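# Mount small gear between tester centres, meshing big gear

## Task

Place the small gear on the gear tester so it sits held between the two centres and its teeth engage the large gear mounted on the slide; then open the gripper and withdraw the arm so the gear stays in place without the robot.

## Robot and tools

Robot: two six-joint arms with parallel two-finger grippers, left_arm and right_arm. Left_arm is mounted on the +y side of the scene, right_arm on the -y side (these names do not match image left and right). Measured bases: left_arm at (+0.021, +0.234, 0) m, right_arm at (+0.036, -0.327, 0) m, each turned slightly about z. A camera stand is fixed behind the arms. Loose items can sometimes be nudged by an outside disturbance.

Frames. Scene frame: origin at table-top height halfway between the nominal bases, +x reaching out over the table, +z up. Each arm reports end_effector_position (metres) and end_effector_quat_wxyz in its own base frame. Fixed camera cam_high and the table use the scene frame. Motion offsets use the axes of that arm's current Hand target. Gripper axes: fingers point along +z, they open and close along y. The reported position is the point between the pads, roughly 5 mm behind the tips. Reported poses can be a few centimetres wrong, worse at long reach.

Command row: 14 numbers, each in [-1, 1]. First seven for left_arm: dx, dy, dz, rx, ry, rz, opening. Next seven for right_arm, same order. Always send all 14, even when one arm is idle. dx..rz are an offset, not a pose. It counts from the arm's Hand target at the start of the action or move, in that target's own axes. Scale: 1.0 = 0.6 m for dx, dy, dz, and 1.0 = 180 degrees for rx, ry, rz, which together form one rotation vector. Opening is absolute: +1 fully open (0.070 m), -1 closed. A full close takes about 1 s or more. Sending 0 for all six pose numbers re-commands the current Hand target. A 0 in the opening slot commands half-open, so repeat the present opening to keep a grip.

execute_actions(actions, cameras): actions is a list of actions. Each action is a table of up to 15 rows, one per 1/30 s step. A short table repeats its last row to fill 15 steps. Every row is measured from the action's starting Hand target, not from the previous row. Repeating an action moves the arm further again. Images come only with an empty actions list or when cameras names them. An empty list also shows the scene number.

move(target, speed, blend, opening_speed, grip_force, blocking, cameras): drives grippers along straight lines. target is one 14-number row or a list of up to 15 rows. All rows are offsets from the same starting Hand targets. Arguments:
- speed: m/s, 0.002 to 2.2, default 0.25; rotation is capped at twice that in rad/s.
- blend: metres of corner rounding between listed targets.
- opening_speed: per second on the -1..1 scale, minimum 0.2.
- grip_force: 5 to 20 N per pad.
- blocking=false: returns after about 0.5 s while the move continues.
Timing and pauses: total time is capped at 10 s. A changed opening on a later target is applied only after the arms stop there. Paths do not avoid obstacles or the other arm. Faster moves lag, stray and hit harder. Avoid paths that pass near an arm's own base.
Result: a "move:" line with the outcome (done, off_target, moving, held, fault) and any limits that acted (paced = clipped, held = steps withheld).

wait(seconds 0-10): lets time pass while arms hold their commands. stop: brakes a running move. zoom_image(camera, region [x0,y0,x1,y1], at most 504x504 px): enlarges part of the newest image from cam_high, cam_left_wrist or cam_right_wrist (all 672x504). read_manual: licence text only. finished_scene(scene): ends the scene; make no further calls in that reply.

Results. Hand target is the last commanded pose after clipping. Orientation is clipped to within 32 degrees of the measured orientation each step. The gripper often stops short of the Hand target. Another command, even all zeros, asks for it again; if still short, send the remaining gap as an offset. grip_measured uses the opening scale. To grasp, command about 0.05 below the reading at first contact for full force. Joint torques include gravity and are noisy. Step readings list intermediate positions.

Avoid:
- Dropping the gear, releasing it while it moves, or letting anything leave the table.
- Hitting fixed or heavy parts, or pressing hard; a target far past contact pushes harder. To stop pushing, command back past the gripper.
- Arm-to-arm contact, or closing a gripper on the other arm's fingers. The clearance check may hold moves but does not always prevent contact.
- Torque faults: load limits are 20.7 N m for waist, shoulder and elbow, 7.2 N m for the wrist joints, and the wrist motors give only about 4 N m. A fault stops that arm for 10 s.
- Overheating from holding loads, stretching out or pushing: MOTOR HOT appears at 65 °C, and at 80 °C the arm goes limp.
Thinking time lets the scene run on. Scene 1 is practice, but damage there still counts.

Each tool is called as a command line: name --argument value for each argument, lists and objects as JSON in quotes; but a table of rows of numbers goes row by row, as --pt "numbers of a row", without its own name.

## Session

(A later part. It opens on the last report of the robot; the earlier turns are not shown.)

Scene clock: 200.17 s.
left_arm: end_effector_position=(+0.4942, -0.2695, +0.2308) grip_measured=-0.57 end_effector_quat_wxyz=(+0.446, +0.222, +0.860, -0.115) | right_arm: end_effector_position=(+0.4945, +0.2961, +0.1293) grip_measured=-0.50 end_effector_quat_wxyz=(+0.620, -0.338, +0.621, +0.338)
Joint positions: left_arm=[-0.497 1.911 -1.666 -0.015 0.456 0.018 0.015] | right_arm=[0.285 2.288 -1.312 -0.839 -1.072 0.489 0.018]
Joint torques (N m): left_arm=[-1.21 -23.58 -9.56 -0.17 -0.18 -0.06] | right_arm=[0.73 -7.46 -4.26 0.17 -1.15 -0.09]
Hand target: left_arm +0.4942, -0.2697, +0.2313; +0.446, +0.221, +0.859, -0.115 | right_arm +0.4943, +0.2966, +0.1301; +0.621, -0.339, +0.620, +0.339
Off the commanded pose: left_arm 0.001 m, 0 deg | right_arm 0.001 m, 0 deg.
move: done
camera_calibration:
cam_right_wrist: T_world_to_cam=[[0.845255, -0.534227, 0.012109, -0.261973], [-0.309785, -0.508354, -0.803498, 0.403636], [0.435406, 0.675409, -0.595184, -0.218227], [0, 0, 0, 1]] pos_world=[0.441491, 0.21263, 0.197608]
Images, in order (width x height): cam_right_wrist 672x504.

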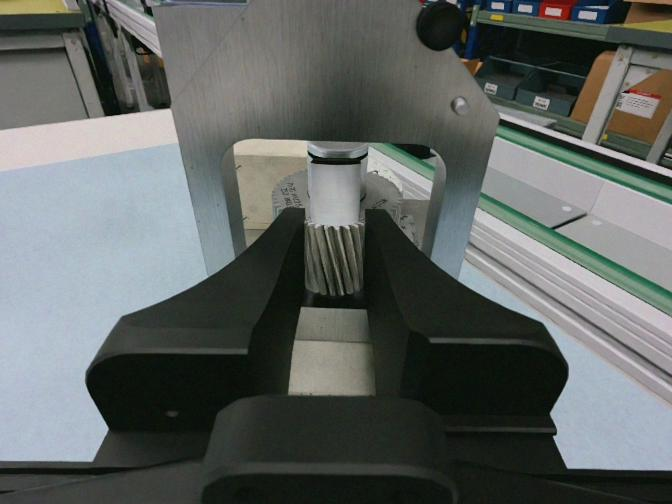

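move --pt "-0.003 0 -0.0021 0 0 0 -0.75 -0.0125 0 0 0 0 0 -0.65" --pt "-0.003 0 -0.0021 0 0 0 -0.75 -0.0125 0 0.0285 0 0 0 -0.65" --speed 0.05 --cameras '["cam_right_wrist"]'

zoom_image --camera "cam_right_wrist" --region '[256, 130, 416, 330]'

Scene clock: 207.20 s.
left_arm: end_effector_position=(+0.4943, -0.2696, +0.2327) grip_measured=-0.57 end_effector_quat_wxyz=(+0.446, +0.221, +0.860, -0.115) | right_arm: end_effector_position=(+0.5041, +0.3106, +0.1384) grip_measured=-0.50 end_effector_quat_wxyz=(+0.622, -0.339, +0.620, +0.338)
Joint positions: left_arm=[-0.497 1.911 -1.673 -0.015 0.464 0.017 0.015] | right_arm=[0.313 2.302 -1.389 -0.837 -1.02 0.526 0.018]
Joint torques (N m): left_arm=[-1.19 -24.17 -10.1 -0.13 -0.48 -0.07] | right_arm=[2.99 -5.91 -3.59 0.24 -0.76 0.08]
Hand target: left_arm +0.4943, -0.2697, +0.2335; +0.446, +0.221, +0.859, -0.115 | right_arm +0.5036, +0.3110, +0.1376; +0.621, -0.339, +0.620, +0.339
Off the commanded pose: left_arm 0.001 m, 0 deg | right_arm 0.001 m, 0 deg.
move: done
camera_calibration:
cam_right_wrist: T_world_to_cam=[[0.845662, -0.533503, 0.0151806, -0.263231], [-0.305855, -0.507731, -0.805395, 0.419396], [0.437389, 0.676449, -0.592544, -0.228438], [0, 0, 0, 1]] pos_world=[0.450795, 0.227032, 0.206416]
Images, in order (width x height): cam_right_wrist 672x504.

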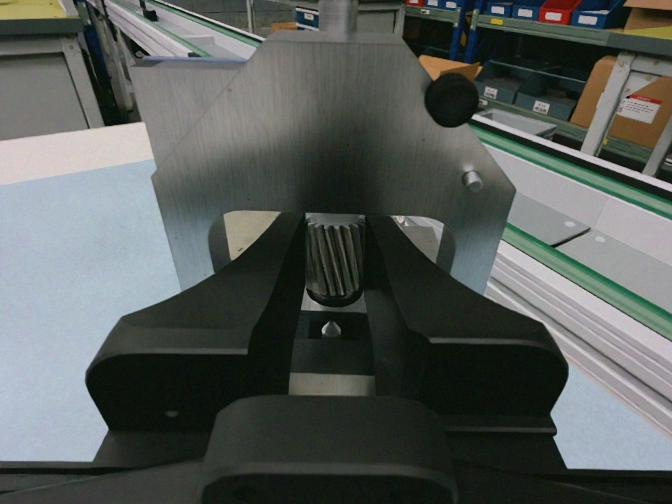

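Scaled by 2.520 from the camera's 672x504 image, which has a finer 960x720 frame.

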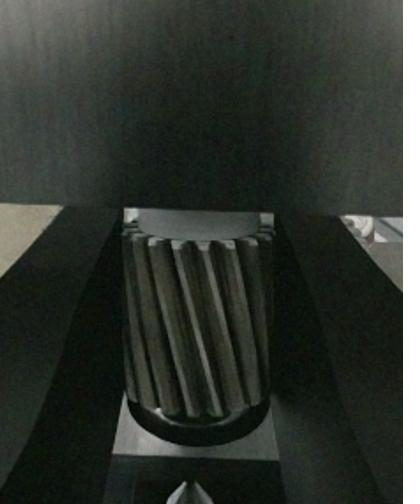

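execute_actions --actions '[[[0,0,0,0,0,0,-0.75,0,0.0013,-0.0042,0,0,0,-0.65]],[[0,0,0,0,0,0,-0.75,0.007,0,0,0,0,0,-0.65]],[[0,0,0,0,0,0,-0.75,0.004,0,0,0,0,0,-0.65]],[[0,0,0,0,0,0,-0.75,0.004,0,0,0,0,0,-0.65]],[[0,0,0,0,0,0,-0.75,0,0,-0.002,0,0,0,-0.65]],[[0,0,0,0,0,0,-0.75,0,0,-0.002,0,0,0,-0.65]],[[0,0,0,0,0,0,-0.75,0,0,-0.002,0,0,0,-0.65]]]' --cameras '["cam_right_wrist"]'

zoom_image --camera "cam_right_wrist" --region '[256, 130, 416, 330]'

Scene clock: 215.33 s.
left_arm: end_effector_position=(+0.4942, -0.2695, +0.2332) grip_measured=-0.57 end_effector_quat_wxyz=(+0.446, +0.221, +0.860, -0.115) | right_arm: end_effector_position=(+0.4997, +0.3062, +0.1280) grip_measured=-0.49 end_effector_quat_wxyz=(+0.621, -0.339, +0.621, +0.338)
Joint positions: left_arm=[-0.497 1.91 -1.673 -0.015 0.464 0.017 0.015] | right_arm=[0.306 2.312 -1.357 -0.828 -1.05 0.496 0.018]
Joint torques (N m): left_arm=[-1.03 -23.93 -10.11 -0.16 -1.32 0.02] | right_arm=[3.06 -5.71 1.36 -1.23 -0.69 0.07]
Hand target: left_arm +0.4943, -0.2697, +0.2335; +0.446, +0.221, +0.859, -0.115 | right_arm +0.4996, +0.3063, +0.1286; +0.621, -0.339, +0.620, +0.339
Off the commanded pose: left_arm 0.000 m, 0 deg | right_arm 0.001 m, 0 deg.
Step readings (end_effector_position of left_arm | right_arm):
0: (+0.4943, -0.2696, +0.2327) | (+0.5037, +0.3109, +0.1381)
1: (+0.4943, -0.2696, +0.2327) | (+0.5037, +0.3109, +0.1381)
2: (+0.4943, -0.2696, +0.2327) | (+0.5027, +0.3108, +0.1369)
4: (+0.4943, -0.2696, +0.2327) | (+0.5015, +0.3094, +0.1369)
8: (+0.4943, -0.2696, +0.2327) | (+0.5015, +0.3094, +0.1369)
15: (+0.4943, -0.2696, +0.2327) | (+0.5015, +0.3094, +0.1369)
16: (+0.4943, -0.2696, +0.2327) | (+0.5015, +0.3094, +0.1369)
17: (+0.4943, -0.2696, +0.2327) | (+0.5015, +0.3094, +0.1367)
19: (+0.4943, -0.2696, +0.2327) | (+0.5014, +0.3095, +0.1368)
23: (+0.4943, -0.2696, +0.2327) | (+0.5014, +0.3095, +0.1368)
30: (+0.4942, -0.2695, +0.2332) | (+0.5013, +0.3093, +0.1295)
31: (+0.4942, -0.2695, +0.2332) | (+0.5012, +0.3093, +0.1297)
32: (+0.4942, -0.2695, +0.2332) | (+0.5012, +0.3094, +0.1294)
34: (+0.4942, -0.2695, +0.2332) | (+0.5012, +0.3094, +0.1297)
38: (+0.4942, -0.2695, +0.2332) | (+0.5012, +0.3094, +0.1297)
45: (+0.4942, -0.2695, +0.2332) | (+0.5012, +0.3094, +0.1297)
46: (+0.4942, -0.2695, +0.2332) | (+0.5012, +0.3094, +0.1297)
47: (+0.4942, -0.2695, +0.2332) | (+0.5012, +0.3094, +0.1293)
49: (+0.4942, -0.2695, +0.2332) | (+0.5013, +0.3095, +0.1297)
53: (+0.4942, -0.2695, +0.2332) | (+0.5013, +0.3095, +0.1297)
60: (+0.4942, -0.2695, +0.2332) | (+0.5013, +0.3095, +0.1297)
61: (+0.4942, -0.2695, +0.2332) | (+0.5013, +0.3095, +0.1297)
62: (+0.4942, -0.2695, +0.2332) | (+0.5012, +0.3094, +0.1294)
64: (+0.4942, -0.2695, +0.2332) | (+0.5013, +0.3090, +0.1294)
68: (+0.4942, -0.2695, +0.2332) | (+0.5013, +0.3090, +0.1294)
75: (+0.4942, -0.2695, +0.2332) | (+0.5011, +0.3078, +0.1281)
76: (+0.4942, -0.2695, +0.2332) | (+0.5010, +0.3079, +0.1286)
77: (+0.4942, -0.2695, +0.2332) | (+0.5008, +0.3070, +0.1279)
79: (+0.4942, -0.2695, +0.2332) | (+0.5006, +0.3067, +0.1277)
83: (+0.4942, -0.2695, +0.2332) | (+0.5006, +0.3067, +0.1277)
90: (+0.4942, -0.2695, +0.2332) | (+0.5006, +0.3067, +0.1277)
91: (+0.4942, -0.2695, +0.2332) | (+0.5006, +0.3067, +0.1277)
92: (+0.4942, -0.2695, +0.2332) | (+0.5003, +0.3066, +0.1277)
94: (+0.4942, -0.2695, +0.2332) | (+0.5001, +0.3066, +0.1278)
98: (+0.4942, -0.2695, +0.2332) | (+0.5001, +0.3066, +0.1278)
105: (+0.4942, -0.2695, +0.2332) | (+0.5000, +0.3062, +0.1279)
camera_calibration:
cam_right_wrist: T_world_to_cam=[[0.845854, -0.53325, 0.0132088, -0.261657], [-0.308211, -0.508802, -0.80382, 0.408799], [0.435358, 0.675843, -0.594726, -0.228251], [0, 0, 0, 1]] pos_world=[0.446691, 0.222731, 0.19631]
Images, in order (width x height): cam_right_wrist 672x504.

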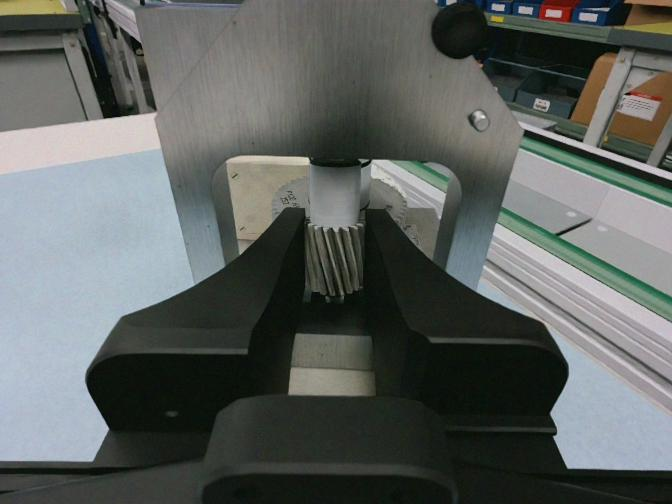

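Scaled by 2.520 from the camera's 672x504 image, which has a finer 960x720 frame.

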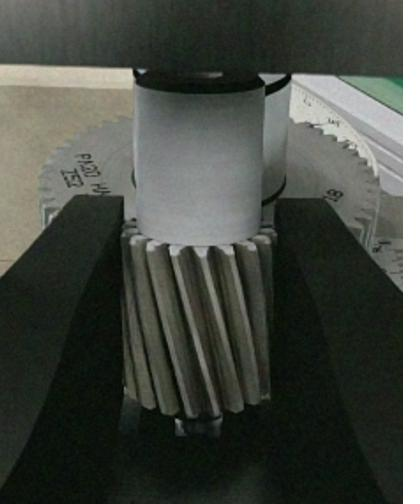

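execute_actions --actions '[[[0,0,0,0,0,0,-0.75,0,0,-0.002,0,0,0,-0.65]],[[0,0,0,0,0,0,-0.75,0,0,-0.002,0,0,0,-0.65]],[[0,0,0,0,0,0,-0.75,0,0,-0.002,0,0,0,-0.65]]]' --cameras '["cam_right_wrist"]'

zoom_image --camera "cam_right_wrist" --region '[256, 130, 416, 330]'

Scene clock: 218.67 s.
left_arm: end_effector_position=(+0.4942, -0.2695, +0.2332) grip_measured=-0.57 end_effector_quat_wxyz=(+0.446, +0.221, +0.860, -0.115) | right_arm: end_effector_position=(+0.4977, +0.3033, +0.1285) grip_measured=-0.50 end_effector_quat_wxyz=(+0.621, -0.339, +0.620, +0.339)
Joint positions: left_arm=[-0.497 1.91 -1.673 -0.015 0.464 0.017 0.015] | right_arm=[0.3 2.305 -1.342 -0.83 -1.059 0.492 0.018]
Joint torques (N m): left_arm=[-1.03 -22.81 -10.11 -0.12 -1.55 0.06] | right_arm=[3.68 -6.15 0.5 -1.26 -0.99 -0.04]
Hand target: left_arm +0.4943, -0.2697, +0.2335; +0.446, +0.221, +0.859, -0.115 | right_arm +0.4977, +0.3032, +0.1286; +0.621, -0.339, +0.620, +0.339
Off the commanded pose: left_arm 0.000 m, 0 deg | right_arm 0.000 m, 0 deg.
Step readings (end_effector_position of left_arm | right_arm):
0: (+0.4942, -0.2695, +0.2332) | (+0.4997, +0.3063, +0.1282)
1: (+0.4942, -0.2695, +0.2332) | (+0.4997, +0.3063, +0.1282)
2: (+0.4942, -0.2695, +0.2332) | (+0.4991, +0.3057, +0.1287)
4: (+0.4942, -0.2695, +0.2332) | (+0.4987, +0.3056, +0.1285)
8: (+0.4942, -0.2695, +0.2332) | (+0.4987, +0.3056, +0.1285)
15: (+0.4942, -0.2695, +0.2332) | (+0.4987, +0.3056, +0.1285)
16: (+0.4942, -0.2695, +0.2332) | (+0.4990, +0.3052, +0.1285)
17: (+0.4942, -0.2695, +0.2332) | (+0.4986, +0.3046, +0.1285)
19: (+0.4942, -0.2695, +0.2332) | (+0.4982, +0.3045, +0.1285)
23: (+0.4942, -0.2695, +0.2332) | (+0.4982, +0.3045, +0.1285)
30: (+0.4942, -0.2695, +0.2332) | (+0.4982, +0.3045, +0.1285)
31: (+0.4942, -0.2695, +0.2332) | (+0.4982, +0.3045, +0.1285)
32: (+0.4942, -0.2695, +0.2332) | (+0.4979, +0.3036, +0.1288)
34: (+0.4942, -0.2695, +0.2332) | (+0.4977, +0.3033, +0.1285)
38: (+0.4942, -0.2695, +0.2332) | (+0.4977, +0.3033, +0.1285)
45: (+0.4942, -0.2695, +0.2332) | (+0.4977, +0.3033, +0.1285)
camera_calibration:
cam_right_wrist: T_world_to_cam=[[0.846098, -0.53286, 0.0133441, -0.261735], [-0.307277, -0.508058, -0.804648, 0.406535], [0.435544, 0.676711, -0.593602, -0.225736], [0, 0, 0, 1]] pos_world=[0.444691, 0.219833, 0.196613]
Images, in order (width x height): cam_right_wrist 672x504.

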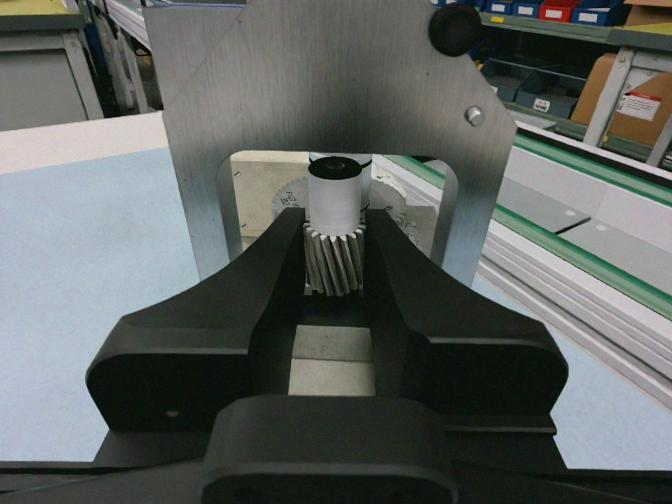

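Scaled by 2.520 from the camera's 672x504 image, which has a finer 960x720 frame.

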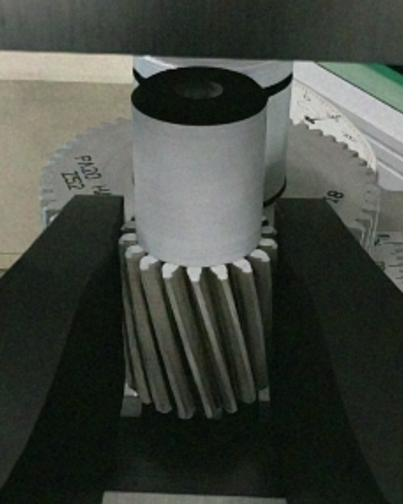

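move --target '[0.0164,0,0.0115,0,0,0,-0.75,0,0,0.0008,0,0,0,-0.65]' --speed 0.03 --cameras '["cam_right_wrist"]'

zoom_image --camera "cam_right_wrist" --region '[256, 130, 416, 330]'

Scene clock: 220.53 s.
left_arm: end_effector_position=(+0.4945, -0.2696, +0.2227) grip_measured=-0.57 end_effector_quat_wxyz=(+0.448, +0.221, +0.859, -0.116) | right_arm: end_effector_position=(+0.4976, +0.3034, +0.1284) grip_measured=-0.50 end_effector_quat_wxyz=(+0.621, -0.339, +0.620, +0.339)
Joint positions: left_arm=[-0.497 1.913 -1.633 -0.015 0.416 0.018 0.015] | right_arm=[0.3 2.305 -1.342 -0.831 -1.059 0.492 0.018]
Joint torques (N m): left_arm=[-0.99 -17.48 -7.08 -0.22 -0.66 0.15] | right_arm=[5.28 -4.96 -1.29 -0.99 -0.62 0.22]
Hand target: left_arm +0.4942, -0.2697, +0.2215; +0.446, +0.221, +0.859, -0.115 | right_arm +0.4979, +0.3036, +0.1286; +0.621, -0.339, +0.620, +0.339
Off the commanded pose: left_arm 0.001 m, 0 deg | right_arm 0.000 m, 0 deg.
move: done
camera_calibration:
cam_right_wrist: T_world_to_cam=[[0.846449, -0.532291, 0.0137827, -0.262017], [-0.306823, -0.508738, -0.804391, 0.406401], [0.435182, 0.676648, -0.59394, -0.225452], [0, 0, 0, 1]] pos_world=[0.44459, 0.219834, 0.196612]
Images, in order (width x height): cam_right_wrist 672x504.

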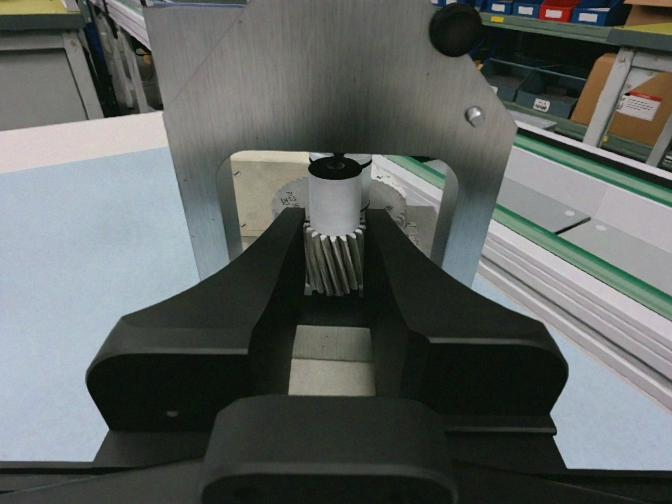

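Scaled by 2.520 from the camera's 672x504 image, which has a finer 960x720 frame.

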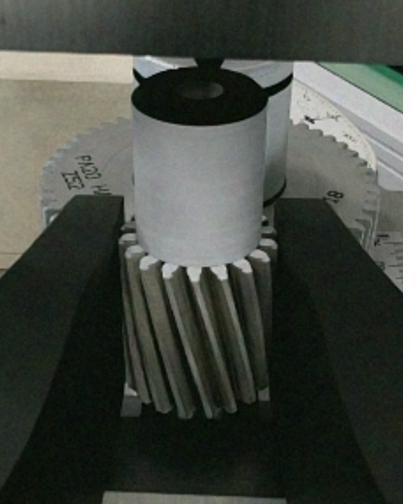

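move --pt "-0.009 0 -0.0063 0 0 0 -0.75 0 0 0 0 0 0 -0.65" --pt "-0.009 0 -0.0063 0 0 0 -0.75 0 -0.0012 0.0055 0 0 0 -0.65" --pt "-0.009 0 -0.0063 0 0 0 -0.75 0.004 -0.0012 0.0055 0 0 0 -0.65" --pt "0.001 0 0.0007 0 0 0 -0.75 0.004 -0.0012 0.0055 0 0 0 -0.65" --speed 0.03 --cameras '["cam_right_wrist"]'

zoom_image --camera "cam_right_wrist" --region '[256, 130, 416, 330]'

Scene clock: 225.40 s.
left_arm: end_effector_position=(+0.4945, -0.2696, +0.2229) grip_measured=-0.57 end_effector_quat_wxyz=(+0.449, +0.221, +0.858, -0.116) | right_arm: end_effector_position=(+0.5002, +0.3064, +0.1281) grip_measured=-0.50 end_effector_quat_wxyz=(+0.622, -0.339, +0.618, +0.339)
Joint positions: left_arm=[-0.497 1.912 -1.631 -0.015 0.414 0.018 0.015] | right_arm=[0.305 2.317 -1.362 -0.828 -1.056 0.493 0.018]
Joint torques (N m): left_arm=[-0.72 -18.15 -5.9 -0.26 0 0.16] | right_arm=[6.32 0.17 -0.69 -0.58 2.76 -0.13]
Hand target: left_arm +0.4942, -0.2697, +0.2207; +0.446, +0.221, +0.859, -0.115 | right_arm +0.5003, +0.3060, +0.1262; +0.621, -0.339, +0.620, +0.339
Off the commanded pose: left_arm 0.002 m, 0 deg | right_arm 0.002 m, 0 deg.
move: done
camera_calibration:
cam_right_wrist: T_world_to_cam=[[0.846823, -0.531634, 0.0160024, -0.263296], [-0.30312, -0.507116, -0.806816, 0.406387], [0.437046, 0.67838, -0.590586, -0.23074], [0, 0, 0, 1]] pos_world=[0.446993, 0.222637, 0.195822]
Images, in order (width x height): cam_right_wrist 672x504.

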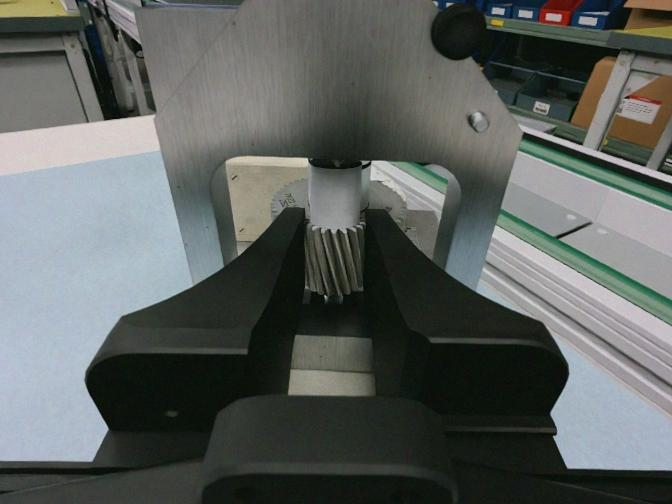

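Scaled by 2.520 from the camera's 672x504 image, which has a finer 960x720 frame.

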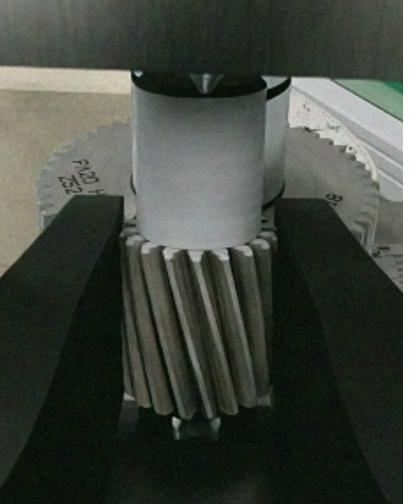

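move --pt "-0.0164 0 -0.0115 0 0 0 -0.75 0 0 0 0 0 0 -0.65" --pt "-0.0164 0 -0.0115 0 0 0 -0.75 -0.008 0 0 0 0 0 -0.65" --speed 0.03 --cameras '["cam_right_wrist"]'

zoom_image --camera "cam_right_wrist" --region '[256, 130, 416, 330]'

Scene clock: 232.67 s.
left_arm: end_effector_position=(+0.4941, -0.2694, +0.2318) grip_measured=-0.57 end_effector_quat_wxyz=(+0.445, +0.221, +0.860, -0.115) | right_arm: end_effector_position=(+0.5003, +0.3061, +0.1275) grip_measured=-0.50 end_effector_quat_wxyz=(+0.618, -0.339, +0.623, +0.338)
Joint positions: left_arm=[-0.497 1.911 -1.671 -0.015 0.463 0.017 0.015] | right_arm=[0.305 2.311 -1.36 -0.834 -1.041 0.503 0.018]
Joint torques (N m): left_arm=[-0.37 -24.18 -9.29 -0.16 -0.02 -0.06] | right_arm=[4.57 -3.47 -0.14 -0.49 1.03 0.12]
Hand target: left_arm +0.4943, -0.2697, +0.2327; +0.446, +0.221, +0.859, -0.115 | right_arm +0.5003, +0.3060, +0.1310; +0.621, -0.339, +0.620, +0.339
Off the commanded pose: left_arm 0.001 m, 0 deg | right_arm 0.003 m, 0 deg.
move: done
camera_calibration:
cam_right_wrist: T_world_to_cam=[[0.845845, -0.533304, 0.0115584, -0.261971], [-0.312394, -0.512802, -0.799652, 0.411267], [0.432385, 0.672771, -0.600352, -0.225541], [0, 0, 0, 1]] pos_world=[0.447585, 0.222925, 0.196494]
Images, in order (width x height): cam_right_wrist 672x504.

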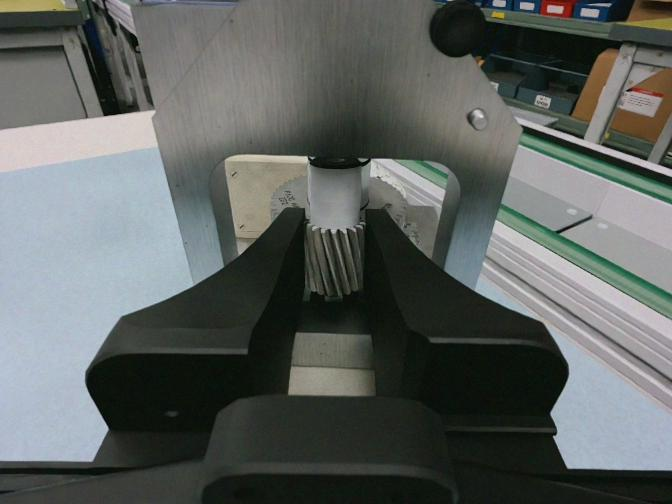

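Scaled by 2.520 from the camera's 672x504 image, which has a finer 960x720 frame.

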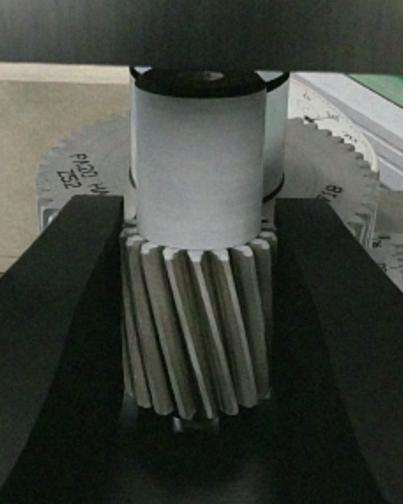

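move --pt "0 0 0 0 0 0 -0.75 0.006 0 0 0 0 0 -0.65" --pt "0 0 0 0 0 0 -0.75 0.006 0 -0.0045 0 0 0 -0.65" --speed 0.02 --cameras '["cam_right_wrist"]'

zoom_image --camera "cam_right_wrist" --region '[256, 130, 416, 330]'

Scene clock: 237.30 s.
left_arm: end_effector_position=(+0.4943, -0.2696, +0.2324) grip_measured=-0.57 end_effector_quat_wxyz=(+0.446, +0.221, +0.860, -0.115) | right_arm: end_effector_position=(+0.4991, +0.3042, +0.1277) grip_measured=-0.50 end_effector_quat_wxyz=(+0.622, -0.339, +0.620, +0.339)
Joint positions: left_arm=[-0.497 1.911 -1.672 -0.015 0.462 0.017 0.015] | right_arm=[0.301 2.311 -1.351 -0.83 -1.058 0.492 0.018]
Joint torques (N m): left_arm=[-0.12 -21.98 -9.92 -0.15 -0.6 -0.06] | right_arm=[-0.65 -5.93 0.44 -0.55 -0.25 0.03]
Hand target: left_arm +0.4943, -0.2697, +0.2327; +0.446, +0.221, +0.859, -0.115 | right_arm +0.4989, +0.3038, +0.1274; +0.621, -0.339, +0.620, +0.339
Off the commanded pose: left_arm 0.000 m, 0 deg | right_arm 0.001 m, 0 deg.
move: done
camera_calibration:
cam_right_wrist: T_world_to_cam=[[0.84612, -0.532796, 0.0144409, -0.262637], [-0.30603, -0.507824, -0.80527, 0.406134], [0.436378, 0.676936, -0.592732, -0.22797], [0, 0, 0, 1]] pos_world=[0.445992, 0.220634, 0.195715]
Images, in order (width x height): cam_right_wrist 672x504.

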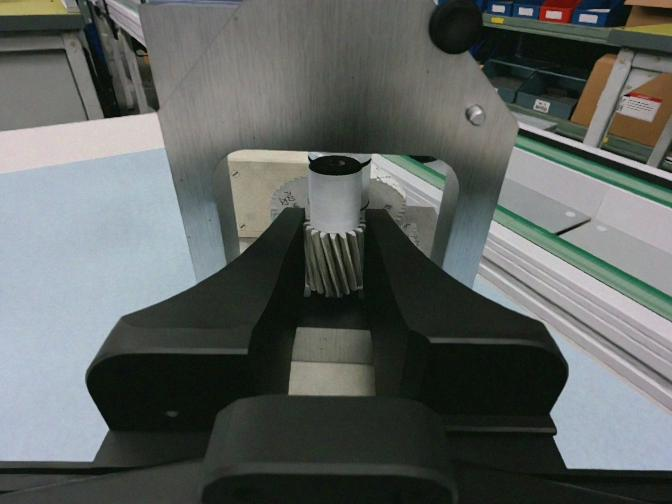

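Scaled by 2.520 from the camera's 672x504 image, which has a finer 960x720 frame.

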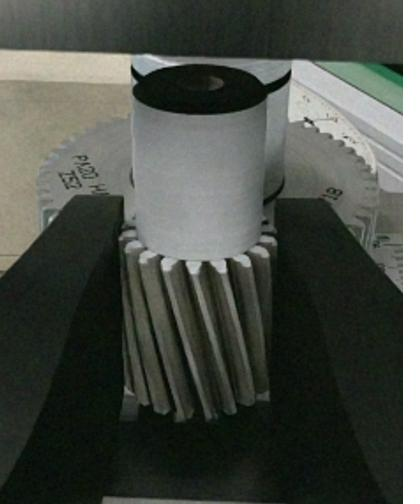

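move --pt "0.0123 0 0.0086 0 0 0 -0.75 0 0 0 0 0 0 -0.65" --pt "0.0164 0 0.0115 0 0 0 -0.75 0 0 0 0 0 0 -0.65" --speed 0.02 --cameras '["cam_right_wrist"]'

zoom_image --camera "cam_right_wrist" --region '[296, 140, 376, 240]'

Scene clock: 240.87 s.
left_arm: end_effector_position=(+0.4944, -0.2696, +0.2213) grip_measured=-0.57 end_effector_quat_wxyz=(+0.447, +0.221, +0.859, -0.115) | right_arm: end_effector_position=(+0.4991, +0.3038, +0.1278) grip_measured=-0.50 end_effector_quat_wxyz=(+0.622, -0.339, +0.620, +0.338)
Joint positions: left_arm=[-0.497 1.914 -1.63 -0.015 0.414 0.018 0.015] | right_arm=[0.3 2.31 -1.35 -0.831 -1.058 0.492 0.018]
Joint torques (N m): left_arm=[-0.09 -17.75 -6.37 -0.21 -0.2 0.15] | right_arm=[-0.44 -3.11 1.4 -0.7 0.82 0.19]
Hand target: left_arm +0.4942, -0.2697, +0.2207; +0.446, +0.221, +0.859, -0.115 | right_arm +0.4989, +0.3038, +0.1274; +0.621, -0.339, +0.620, +0.339
Off the commanded pose: left_arm 0.001 m, 0 deg | right_arm 0.000 m, 0 deg.
move: done
camera_calibration:
cam_right_wrist: T_world_to_cam=[[0.846019, -0.532947, 0.0148374, -0.262768], [-0.306018, -0.508197, -0.80504, 0.406092], [0.436584, 0.676538, -0.593035, -0.227481], [0, 0, 0, 1]] pos_world=[0.445893, 0.220233, 0.195915]
Images, in order (width x height): cam_right_wrist 672x504.

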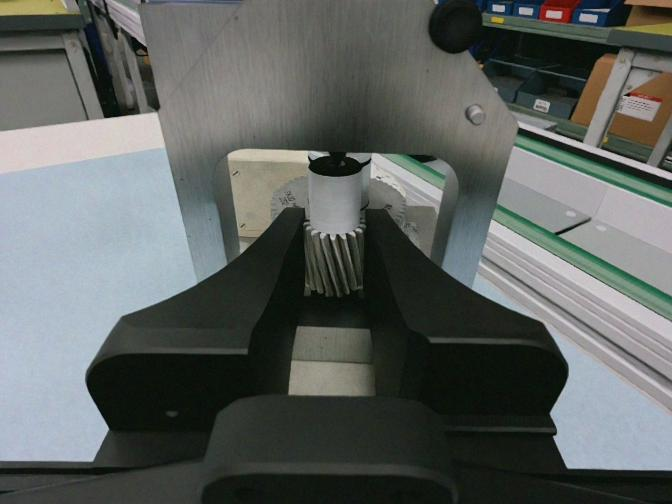

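Scaled by 5.040 from the camera's 672x504 image, which has a finer 960x720 frame.

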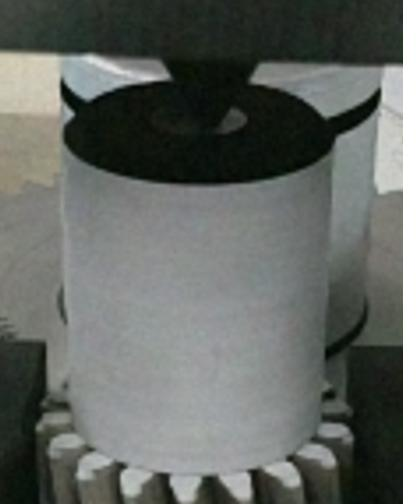

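move --pt "0.0041 0 0.0029 0 0 0 -0.75 0 0 0 0 0 0 -0.65" --pt "0.0082 0 0.0058 0 0 0 -0.75 0 0 0 0 0 0 -0.65" --speed 0.02 --cameras '["cam_right_wrist"]'

zoom_image --camera "cam_right_wrist" --region '[296, 140, 376, 240]'

Scene clock: 242.53 s.
left_arm: end_effector_position=(+0.4945, -0.2696, +0.2168) grip_measured=-0.57 end_effector_quat_wxyz=(+0.448, +0.221, +0.858, -0.116) | right_arm: end_effector_position=(+0.4988, +0.3034, +0.1273) grip_measured=-0.50 end_effector_quat_wxyz=(+0.621, -0.339, +0.620, +0.339)
Joint positions: left_arm=[-0.497 1.914 -1.611 -0.016 0.391 0.018 0.015] | right_arm=[0.299 2.31 -1.348 -0.831 -1.059 0.493 0.018]
Joint torques (N m): left_arm=[-0.13 -12.78 -3.61 -0.21 0.6 0.15] | right_arm=[1.51 -2.61 -0.08 -0.6 1.31 -0.06]
Hand target: left_arm +0.4943, -0.2697, +0.2147; +0.446, +0.221, +0.859, -0.115 | right_arm +0.4989, +0.3038, +0.1274; +0.621, -0.339, +0.620, +0.339
Off the commanded pose: left_arm 0.002 m, 0 deg | right_arm 0.000 m, 0 deg.
move: done
camera_calibration:
cam_right_wrist: T_world_to_cam=[[0.846142, -0.532793, 0.0132518, -0.262666], [-0.307418, -0.508228, -0.804486, 0.405976], [0.43536, 0.676636, -0.593823, -0.226786], [0, 0, 0, 1]] pos_world=[0.44579, 0.219833, 0.195412]
Images, in order (width x height): cam_right_wrist 672x504.

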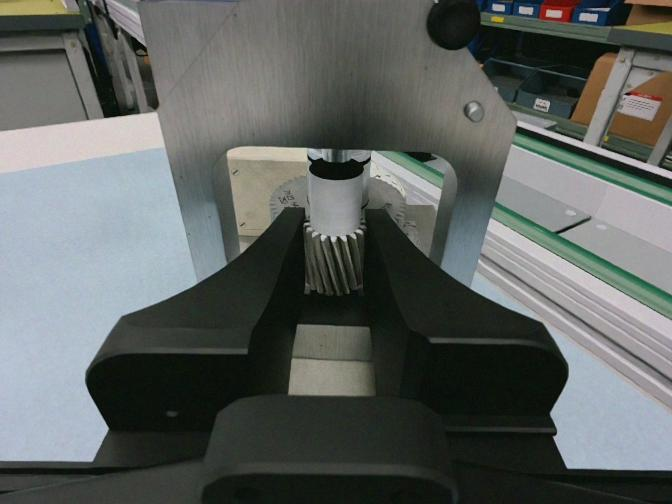

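Scaled by 5.040 from the camera's 672x504 image, which has a finer 960x720 frame.

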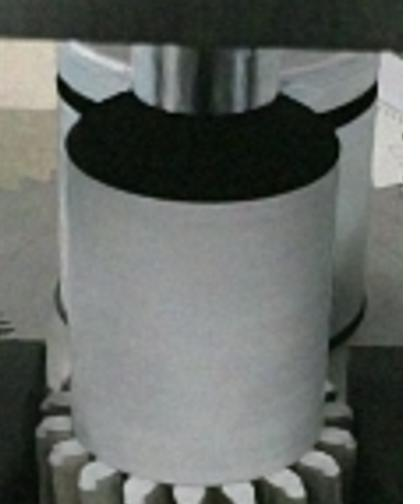

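move --pt "0.003 0 0.002 0 0 0 -0.75 0 0 0 0 0 0 -0.52" --pt "0.003 0 0.002 0 0 0 -0.75 0 0 0 0 0 0 -0.42" --speed 0.02 --cameras '["cam_right_wrist"]'

zoom_image --camera "cam_right_wrist" --region '[256, 130, 416, 330]'

Scene clock: 244.70 s.
left_arm: end_effector_position=(+0.4945, -0.2696, +0.2149) grip_measured=-0.57 end_effector_quat_wxyz=(+0.449, +0.221, +0.858, -0.116) | right_arm: end_effector_position=(+0.4991, +0.3039, +0.1271) grip_measured=-0.42 end_effector_quat_wxyz=(+0.621, -0.339, +0.620, +0.338)
Joint positions: left_arm=[-0.497 1.915 -1.604 -0.016 0.383 0.019 0.015] | right_arm=[0.3 2.311 -1.35 -0.831 -1.057 0.492 0.02]
Joint torques (N m): left_arm=[-0.21 1.67 5.12 -0.14 3.43 0.13] | right_arm=[3.26 -3.55 -0.37 -0.61 0.21 -0.15]
Hand target: left_arm +0.4942, -0.2696, +0.2125; +0.446, +0.221, +0.859, -0.115 | right_arm +0.4989, +0.3037, +0.1274; +0.621, -0.339, +0.620, +0.339
Off the commanded pose: left_arm 0.002 m, 0 deg | right_arm 0.000 m, 0 deg.
move: done
camera_calibration:
cam_right_wrist: T_world_to_cam=[[0.845968, -0.533034, 0.0145775, -0.262646], [-0.306924, -0.509105, -0.80412, 0.406243], [0.436045, 0.675786, -0.594288, -0.227306], [0, 0, 0, 1]] pos_world=[0.445992, 0.220431, 0.195411]
Images, in order (width x height): cam_right_wrist 672x504.

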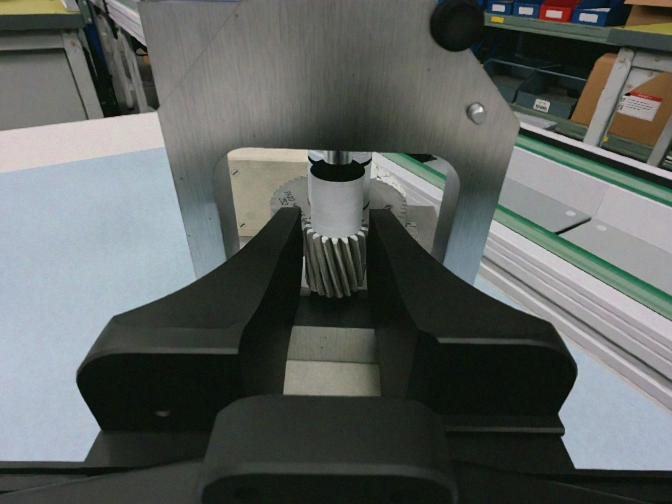

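Scaled by 2.520 from the camera's 672x504 image, which has a finer 960x720 frame.

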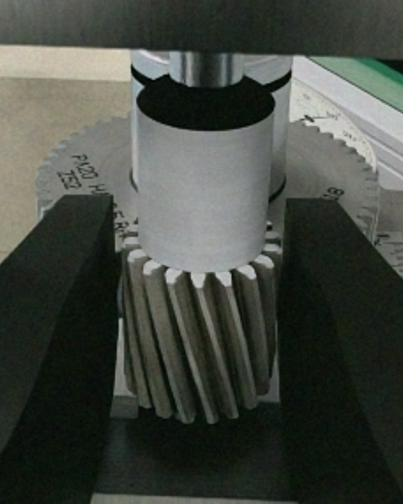

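move --pt "0 0 0 0 0 0 -0.75 0 0 0 0 0 0 0.0" --pt "0 0 0 0 0 0 -0.75 0 0 -0.13 0 0 0 0.0" --speed 0.08 --cameras '["all"]'

zoom_image --camera "cam_right_wrist" --region '[236, 100, 436, 300]'

zoom_image --camera "cam_high" --region '[220, 130, 420, 330]'

Scene clock: 248.17 s.
left_arm: end_effector_position=(+0.4946, -0.2696, +0.2142) grip_measured=-0.57 end_effector_quat_wxyz=(+0.449, +0.221, +0.858, -0.116) | right_arm: end_effector_position=(+0.4565, +0.2375, +0.1271) grip_measured=+0.00 end_effector_quat_wxyz=(+0.621, -0.339, +0.621, +0.338)
Joint positions: left_arm=[-0.497 1.916 -1.603 -0.016 0.382 0.019 0.015] | right_arm=[0.151 2.183 -1.058 -0.922 -1.227 0.416 0.035]
Joint torques (N m): left_arm=[-0.37 4.96 7.95 -0.02 4.35 -0.03] | right_arm=[1.31 -6.33 -3.66 0.32 -0.92 0]
Hand target: left_arm +0.4942, -0.2696, +0.2125; +0.446, +0.221, +0.859, -0.115 | right_arm +0.4567, +0.2381, +0.1273; +0.621, -0.339, +0.620, +0.339
Off the commanded pose: left_arm 0.002 m, 0 deg | right_arm 0.001 m, 0 deg.
joint read past its limit (right arm) — joint 5 (wrist pitch), lower limit.
joint sent to its limit (right arm) — joint 5 (wrist pitch), lower limit. The joint targets still meet the commanded pose.
move: done
camera_calibration:
cam_left_wrist: T_world_to_cam=[[-0.486043, -0.873934, 0.000808762, 0.00433511], [-0.817639, 0.454407, -0.353527, 0.603031], [0.308591, -0.17249, -0.935424, 0.122883], [0, 0, 0, 1]] pos_world=[0.457248, -0.249037, 0.328131]
cam_right_wrist: T_world_to_cam=[[0.845791, -0.533342, 0.0135251, -0.261761], [-0.308104, -0.508984, -0.803745, 0.359776], [0.435555, 0.675634, -0.59482, -0.163578], [0, 0, 0, 1]] pos_world=[0.403491, 0.154031, 0.19541]

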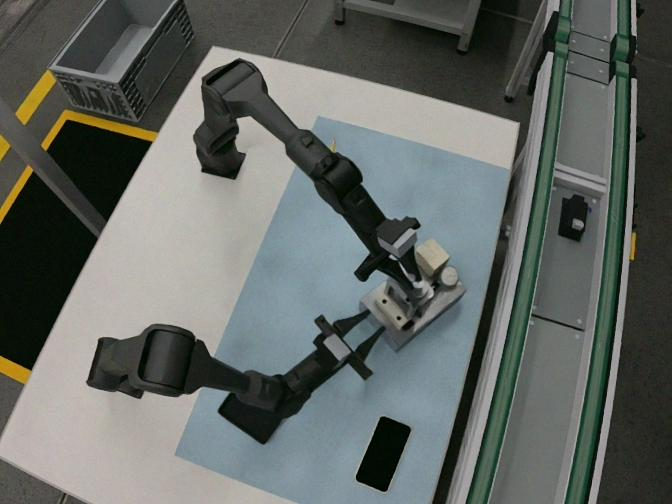

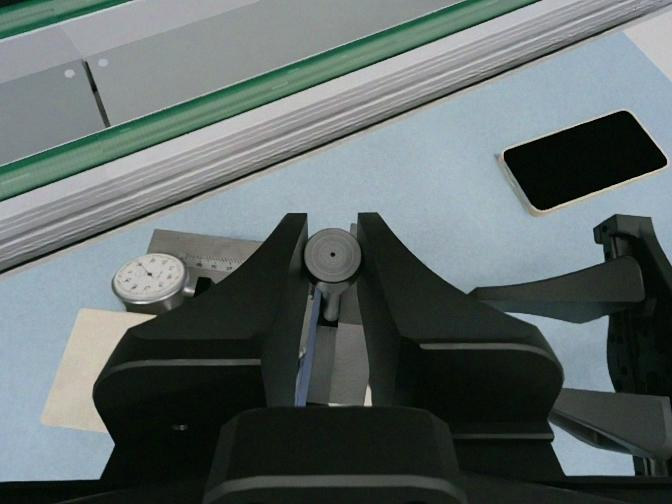

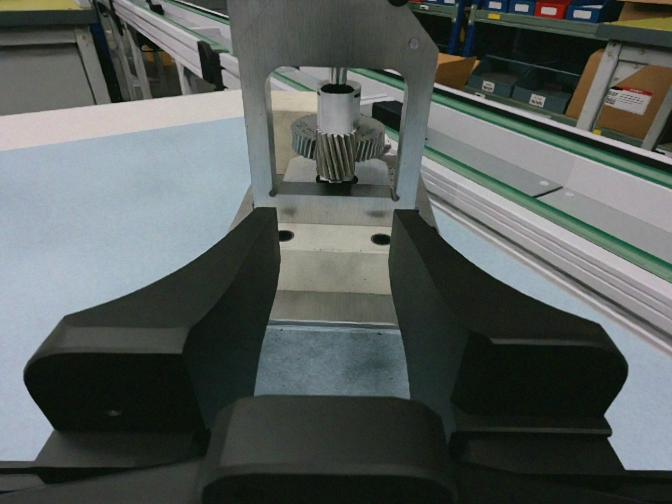

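Scaled by 2.520 from the camera's 672x504 image, which has a finer 960x720 frame.

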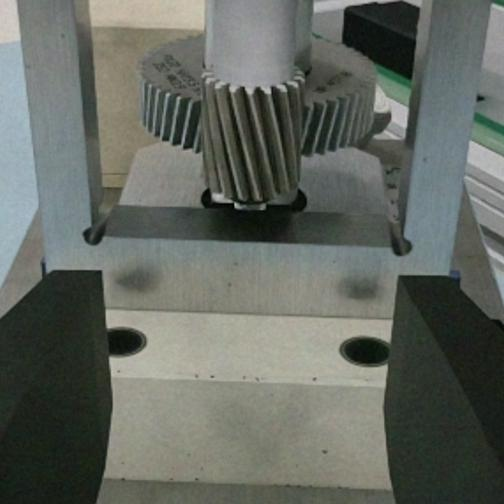

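Scaled by 2.520 from the camera's 672x504 image, which has a finer 960x720 frame.

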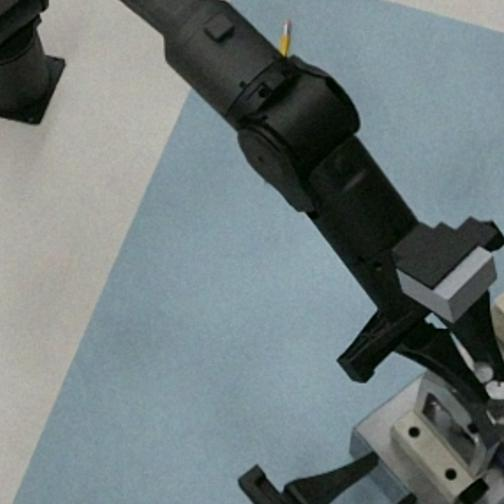

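move --pt "-0.001 0 -0.001 0 0 0 -0.1 0 0 0 0 0 0 0.0" --pt "-0.001 0 -0.15 0 0 0 -0.1 0 0 0 0 0 0 0.0" --speed 0.08 --opening_speed 0.6 --cameras '["cam_left_wrist","cam_right_wrist","cam_high"]'

zoom_image --camera "cam_right_wrist" --region '[256, 50, 416, 210]'

zoom_image --camera "cam_left_wrist" --region '[100, 100, 400, 400]'

zoom_image --camera "cam_high" --region '[350, 230, 480, 360]'

Scene clock: 253.27 s.
left_arm: end_effector_position=(+0.4296, -0.2343, +0.2652) grip_measured=-0.10 end_effector_quat_wxyz=(+0.446, +0.222, +0.859, -0.115) | right_arm: end_effector_position=(+0.4567, +0.2380, +0.1276) grip_measured=+0.00 end_effector_quat_wxyz=(+0.621, -0.339, +0.620, +0.338)
Joint positions: left_arm=[-0.496 1.634 -1.421 -0.016 0.487 0.019 0.032] | right_arm=[0.151 2.183 -1.06 -0.922 -1.227 0.416 0.035]
Joint torques (N m): left_arm=[0.2 -8.61 -6.16 -0.09 -1.33 0.12] | right_arm=[1.4 -5.39 -3.73 0.31 -0.81 0.18]
Hand target: left_arm +0.4301, -0.2342, +0.2648; +0.446, +0.221, +0.859, -0.115 | right_arm +0.4567, +0.2381, +0.1273; +0.621, -0.339, +0.620, +0.339
Off the commanded pose: left_arm 0.001 m, 0 deg | right_arm 0.000 m, 0 deg.
joint sent to its limit (right arm) — joint 5 (wrist pitch), lower limit. The joint targets still meet the commanded pose.
move: done
camera_calibration:
cam_left_wrist: T_world_to_cam=[[-0.486726, -0.873554, 0.00120803, 0.00381608], [-0.818799, 0.455735, -0.349106, 0.5515], [0.304412, -0.170908, -0.937083, 0.199344], [0, 0, 0, 1]] pos_world=[0.392742, -0.213934, 0.379329]
cam_right_wrist: T_world_to_cam=[[0.846273, -0.532541, 0.0148863, -0.262222], [-0.306208, -0.509087, -0.804405, 0.359715], [0.435957, 0.676188, -0.593895, -0.164082], [0, 0, 0, 1]] pos_world=[0.403592, 0.154433, 0.195812]

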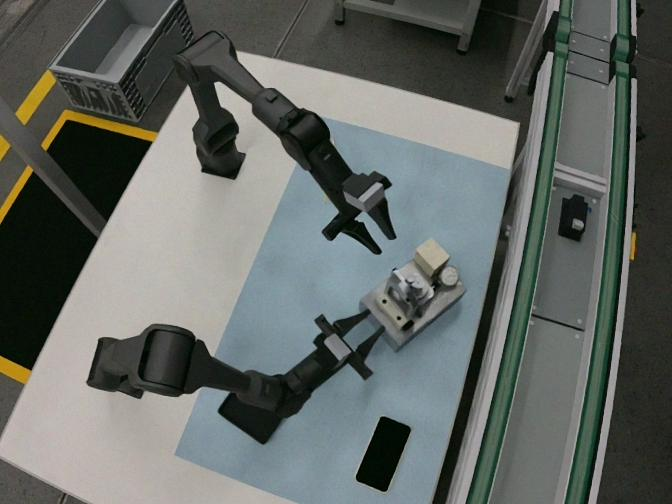

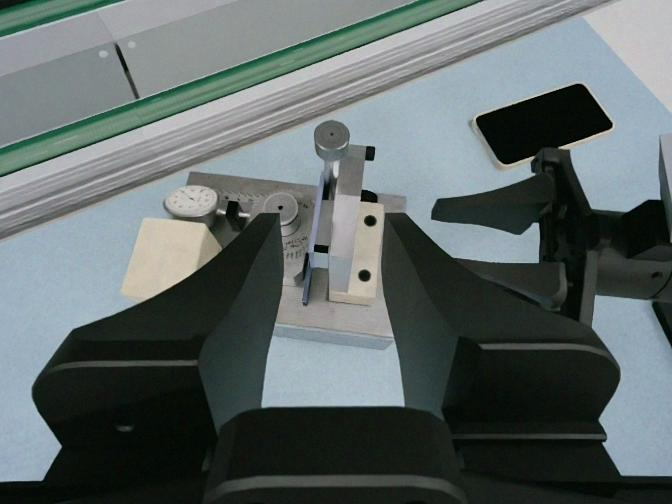

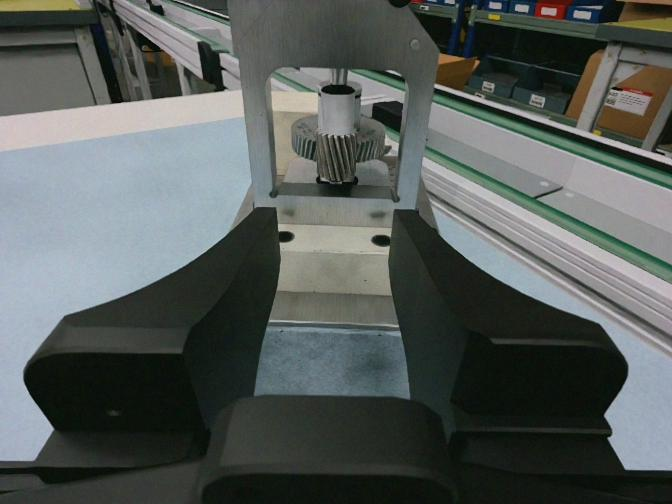

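Scaled by 3.150 from the camera's 672x504 image, which has a finer 960x720 frame.

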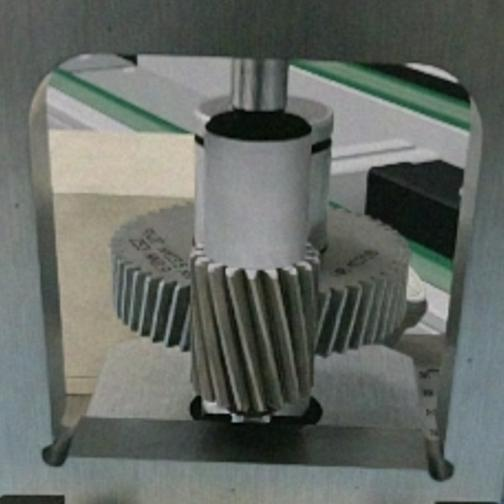

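Scaled by 1.680 from the camera's 672x504 image, which has a finer 960x720 frame.

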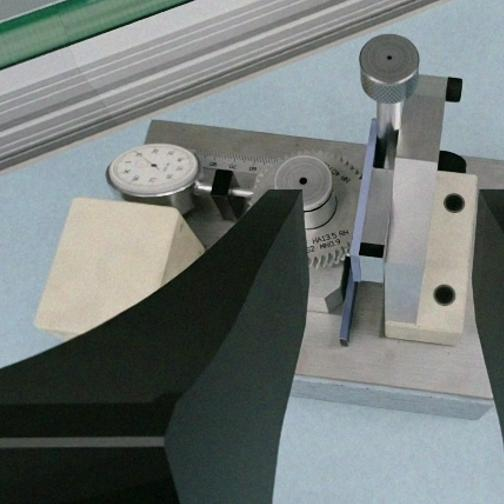

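Scaled by 3.877 from the camera's 672x504 image, which has a finer 960x720 frame.

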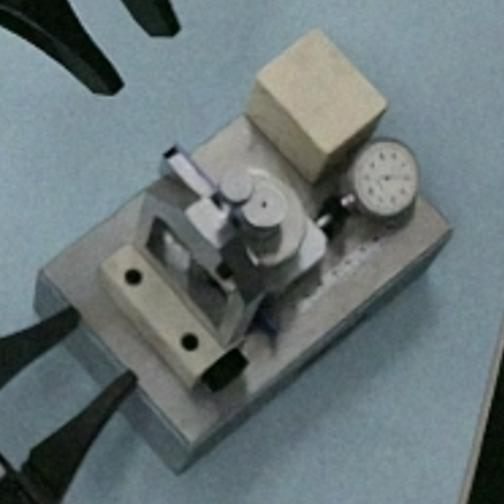

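move --target '[0.155,0.033,-0.004,0,-0.194,0,0.6,0,0,0,0,0,0,0.0]' --speed 0.15 --cameras '["cam_left_wrist"]'

zoom_image --camera "cam_left_wrist" --region '[230, 100, 450, 300]'

Scene clock: 260.50 s.
left_arm: end_effector_position=(+0.3909, -0.1904, +0.1896) grip_measured=+0.60 end_effector_quat_wxyz=(+0.683, +0.177, +0.686, -0.177) | right_arm: end_effector_position=(+0.4567, +0.2380, +0.1276) grip_measured=+0.00 end_effector_quat_wxyz=(+0.621, -0.339, +0.620, +0.338)
Joint positions: left_arm=[-0.399 1.691 -0.542 0.122 -1.06 -0.06 0.056] | right_arm=[0.151 2.183 -1.06 -0.922 -1.227 0.416 0.035]
Joint torques (N m): left_arm=[0.05 -8.74 -4.55 -0.13 -1.15 0.13] | right_arm=[1.35 -5.43 -3.6 0.33 -0.83 0.18]
Hand target: left_arm +0.3911, -0.1901, +0.1901; +0.684, +0.177, +0.686, -0.176 | right_arm +0.4567, +0.2381, +0.1273; +0.621, -0.339, +0.620, +0.339
Off the commanded pose: left_arm 0.001 m, 0 deg | right_arm 0.000 m, 0 deg.
joint sent to its limit (right arm) — joint 5 (wrist pitch), lower limit. The joint targets still meet the commanded pose.
move: done
camera_calibration:
cam_left_wrist: T_world_to_cam=[[-0.486866, -0.873476, -0.000932754, 0.0239346], [-0.497057, 0.277932, -0.822002, 0.403483], [0.718259, -0.399741, -0.569483, -0.127169], [0, 0, 0, 1]] pos_world=[0.303548, -0.142069, 0.259266]
Images, in order (width x height): cam_left_wrist 672x504.

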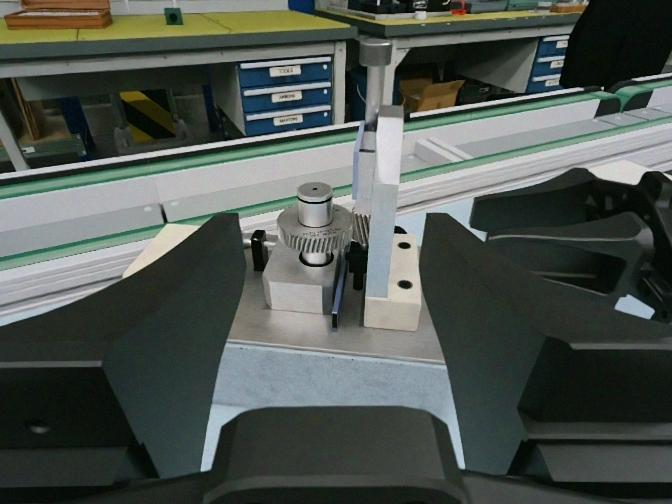

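Scaled by 2.291 from the camera's 672x504 image, which has a finer 960x720 frame.

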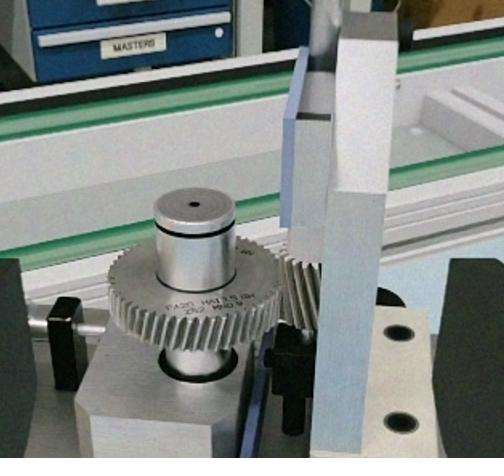

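zoom_image --camera "cam_left_wrist" --region '[325, 190, 385, 265]'

zoom_image --camera "cam_left_wrist" --region '[230, 190, 380, 340]'

Scaled by 6.720 from the camera's 672x504 image, which has a finer 960x720 frame.

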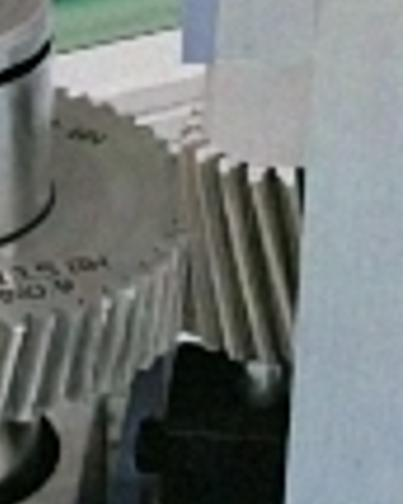

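Scaled by 3.360 from the camera's 672x504 image, which has a finer 960x720 frame.

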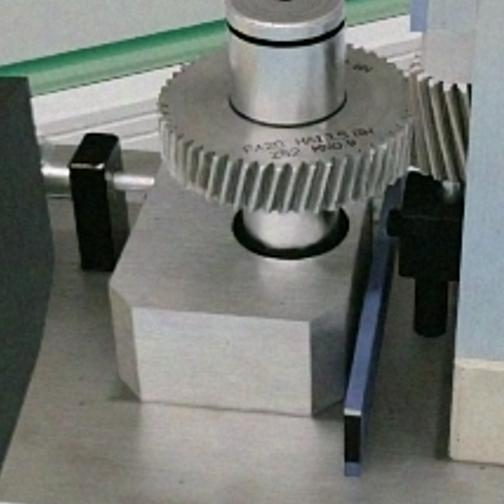

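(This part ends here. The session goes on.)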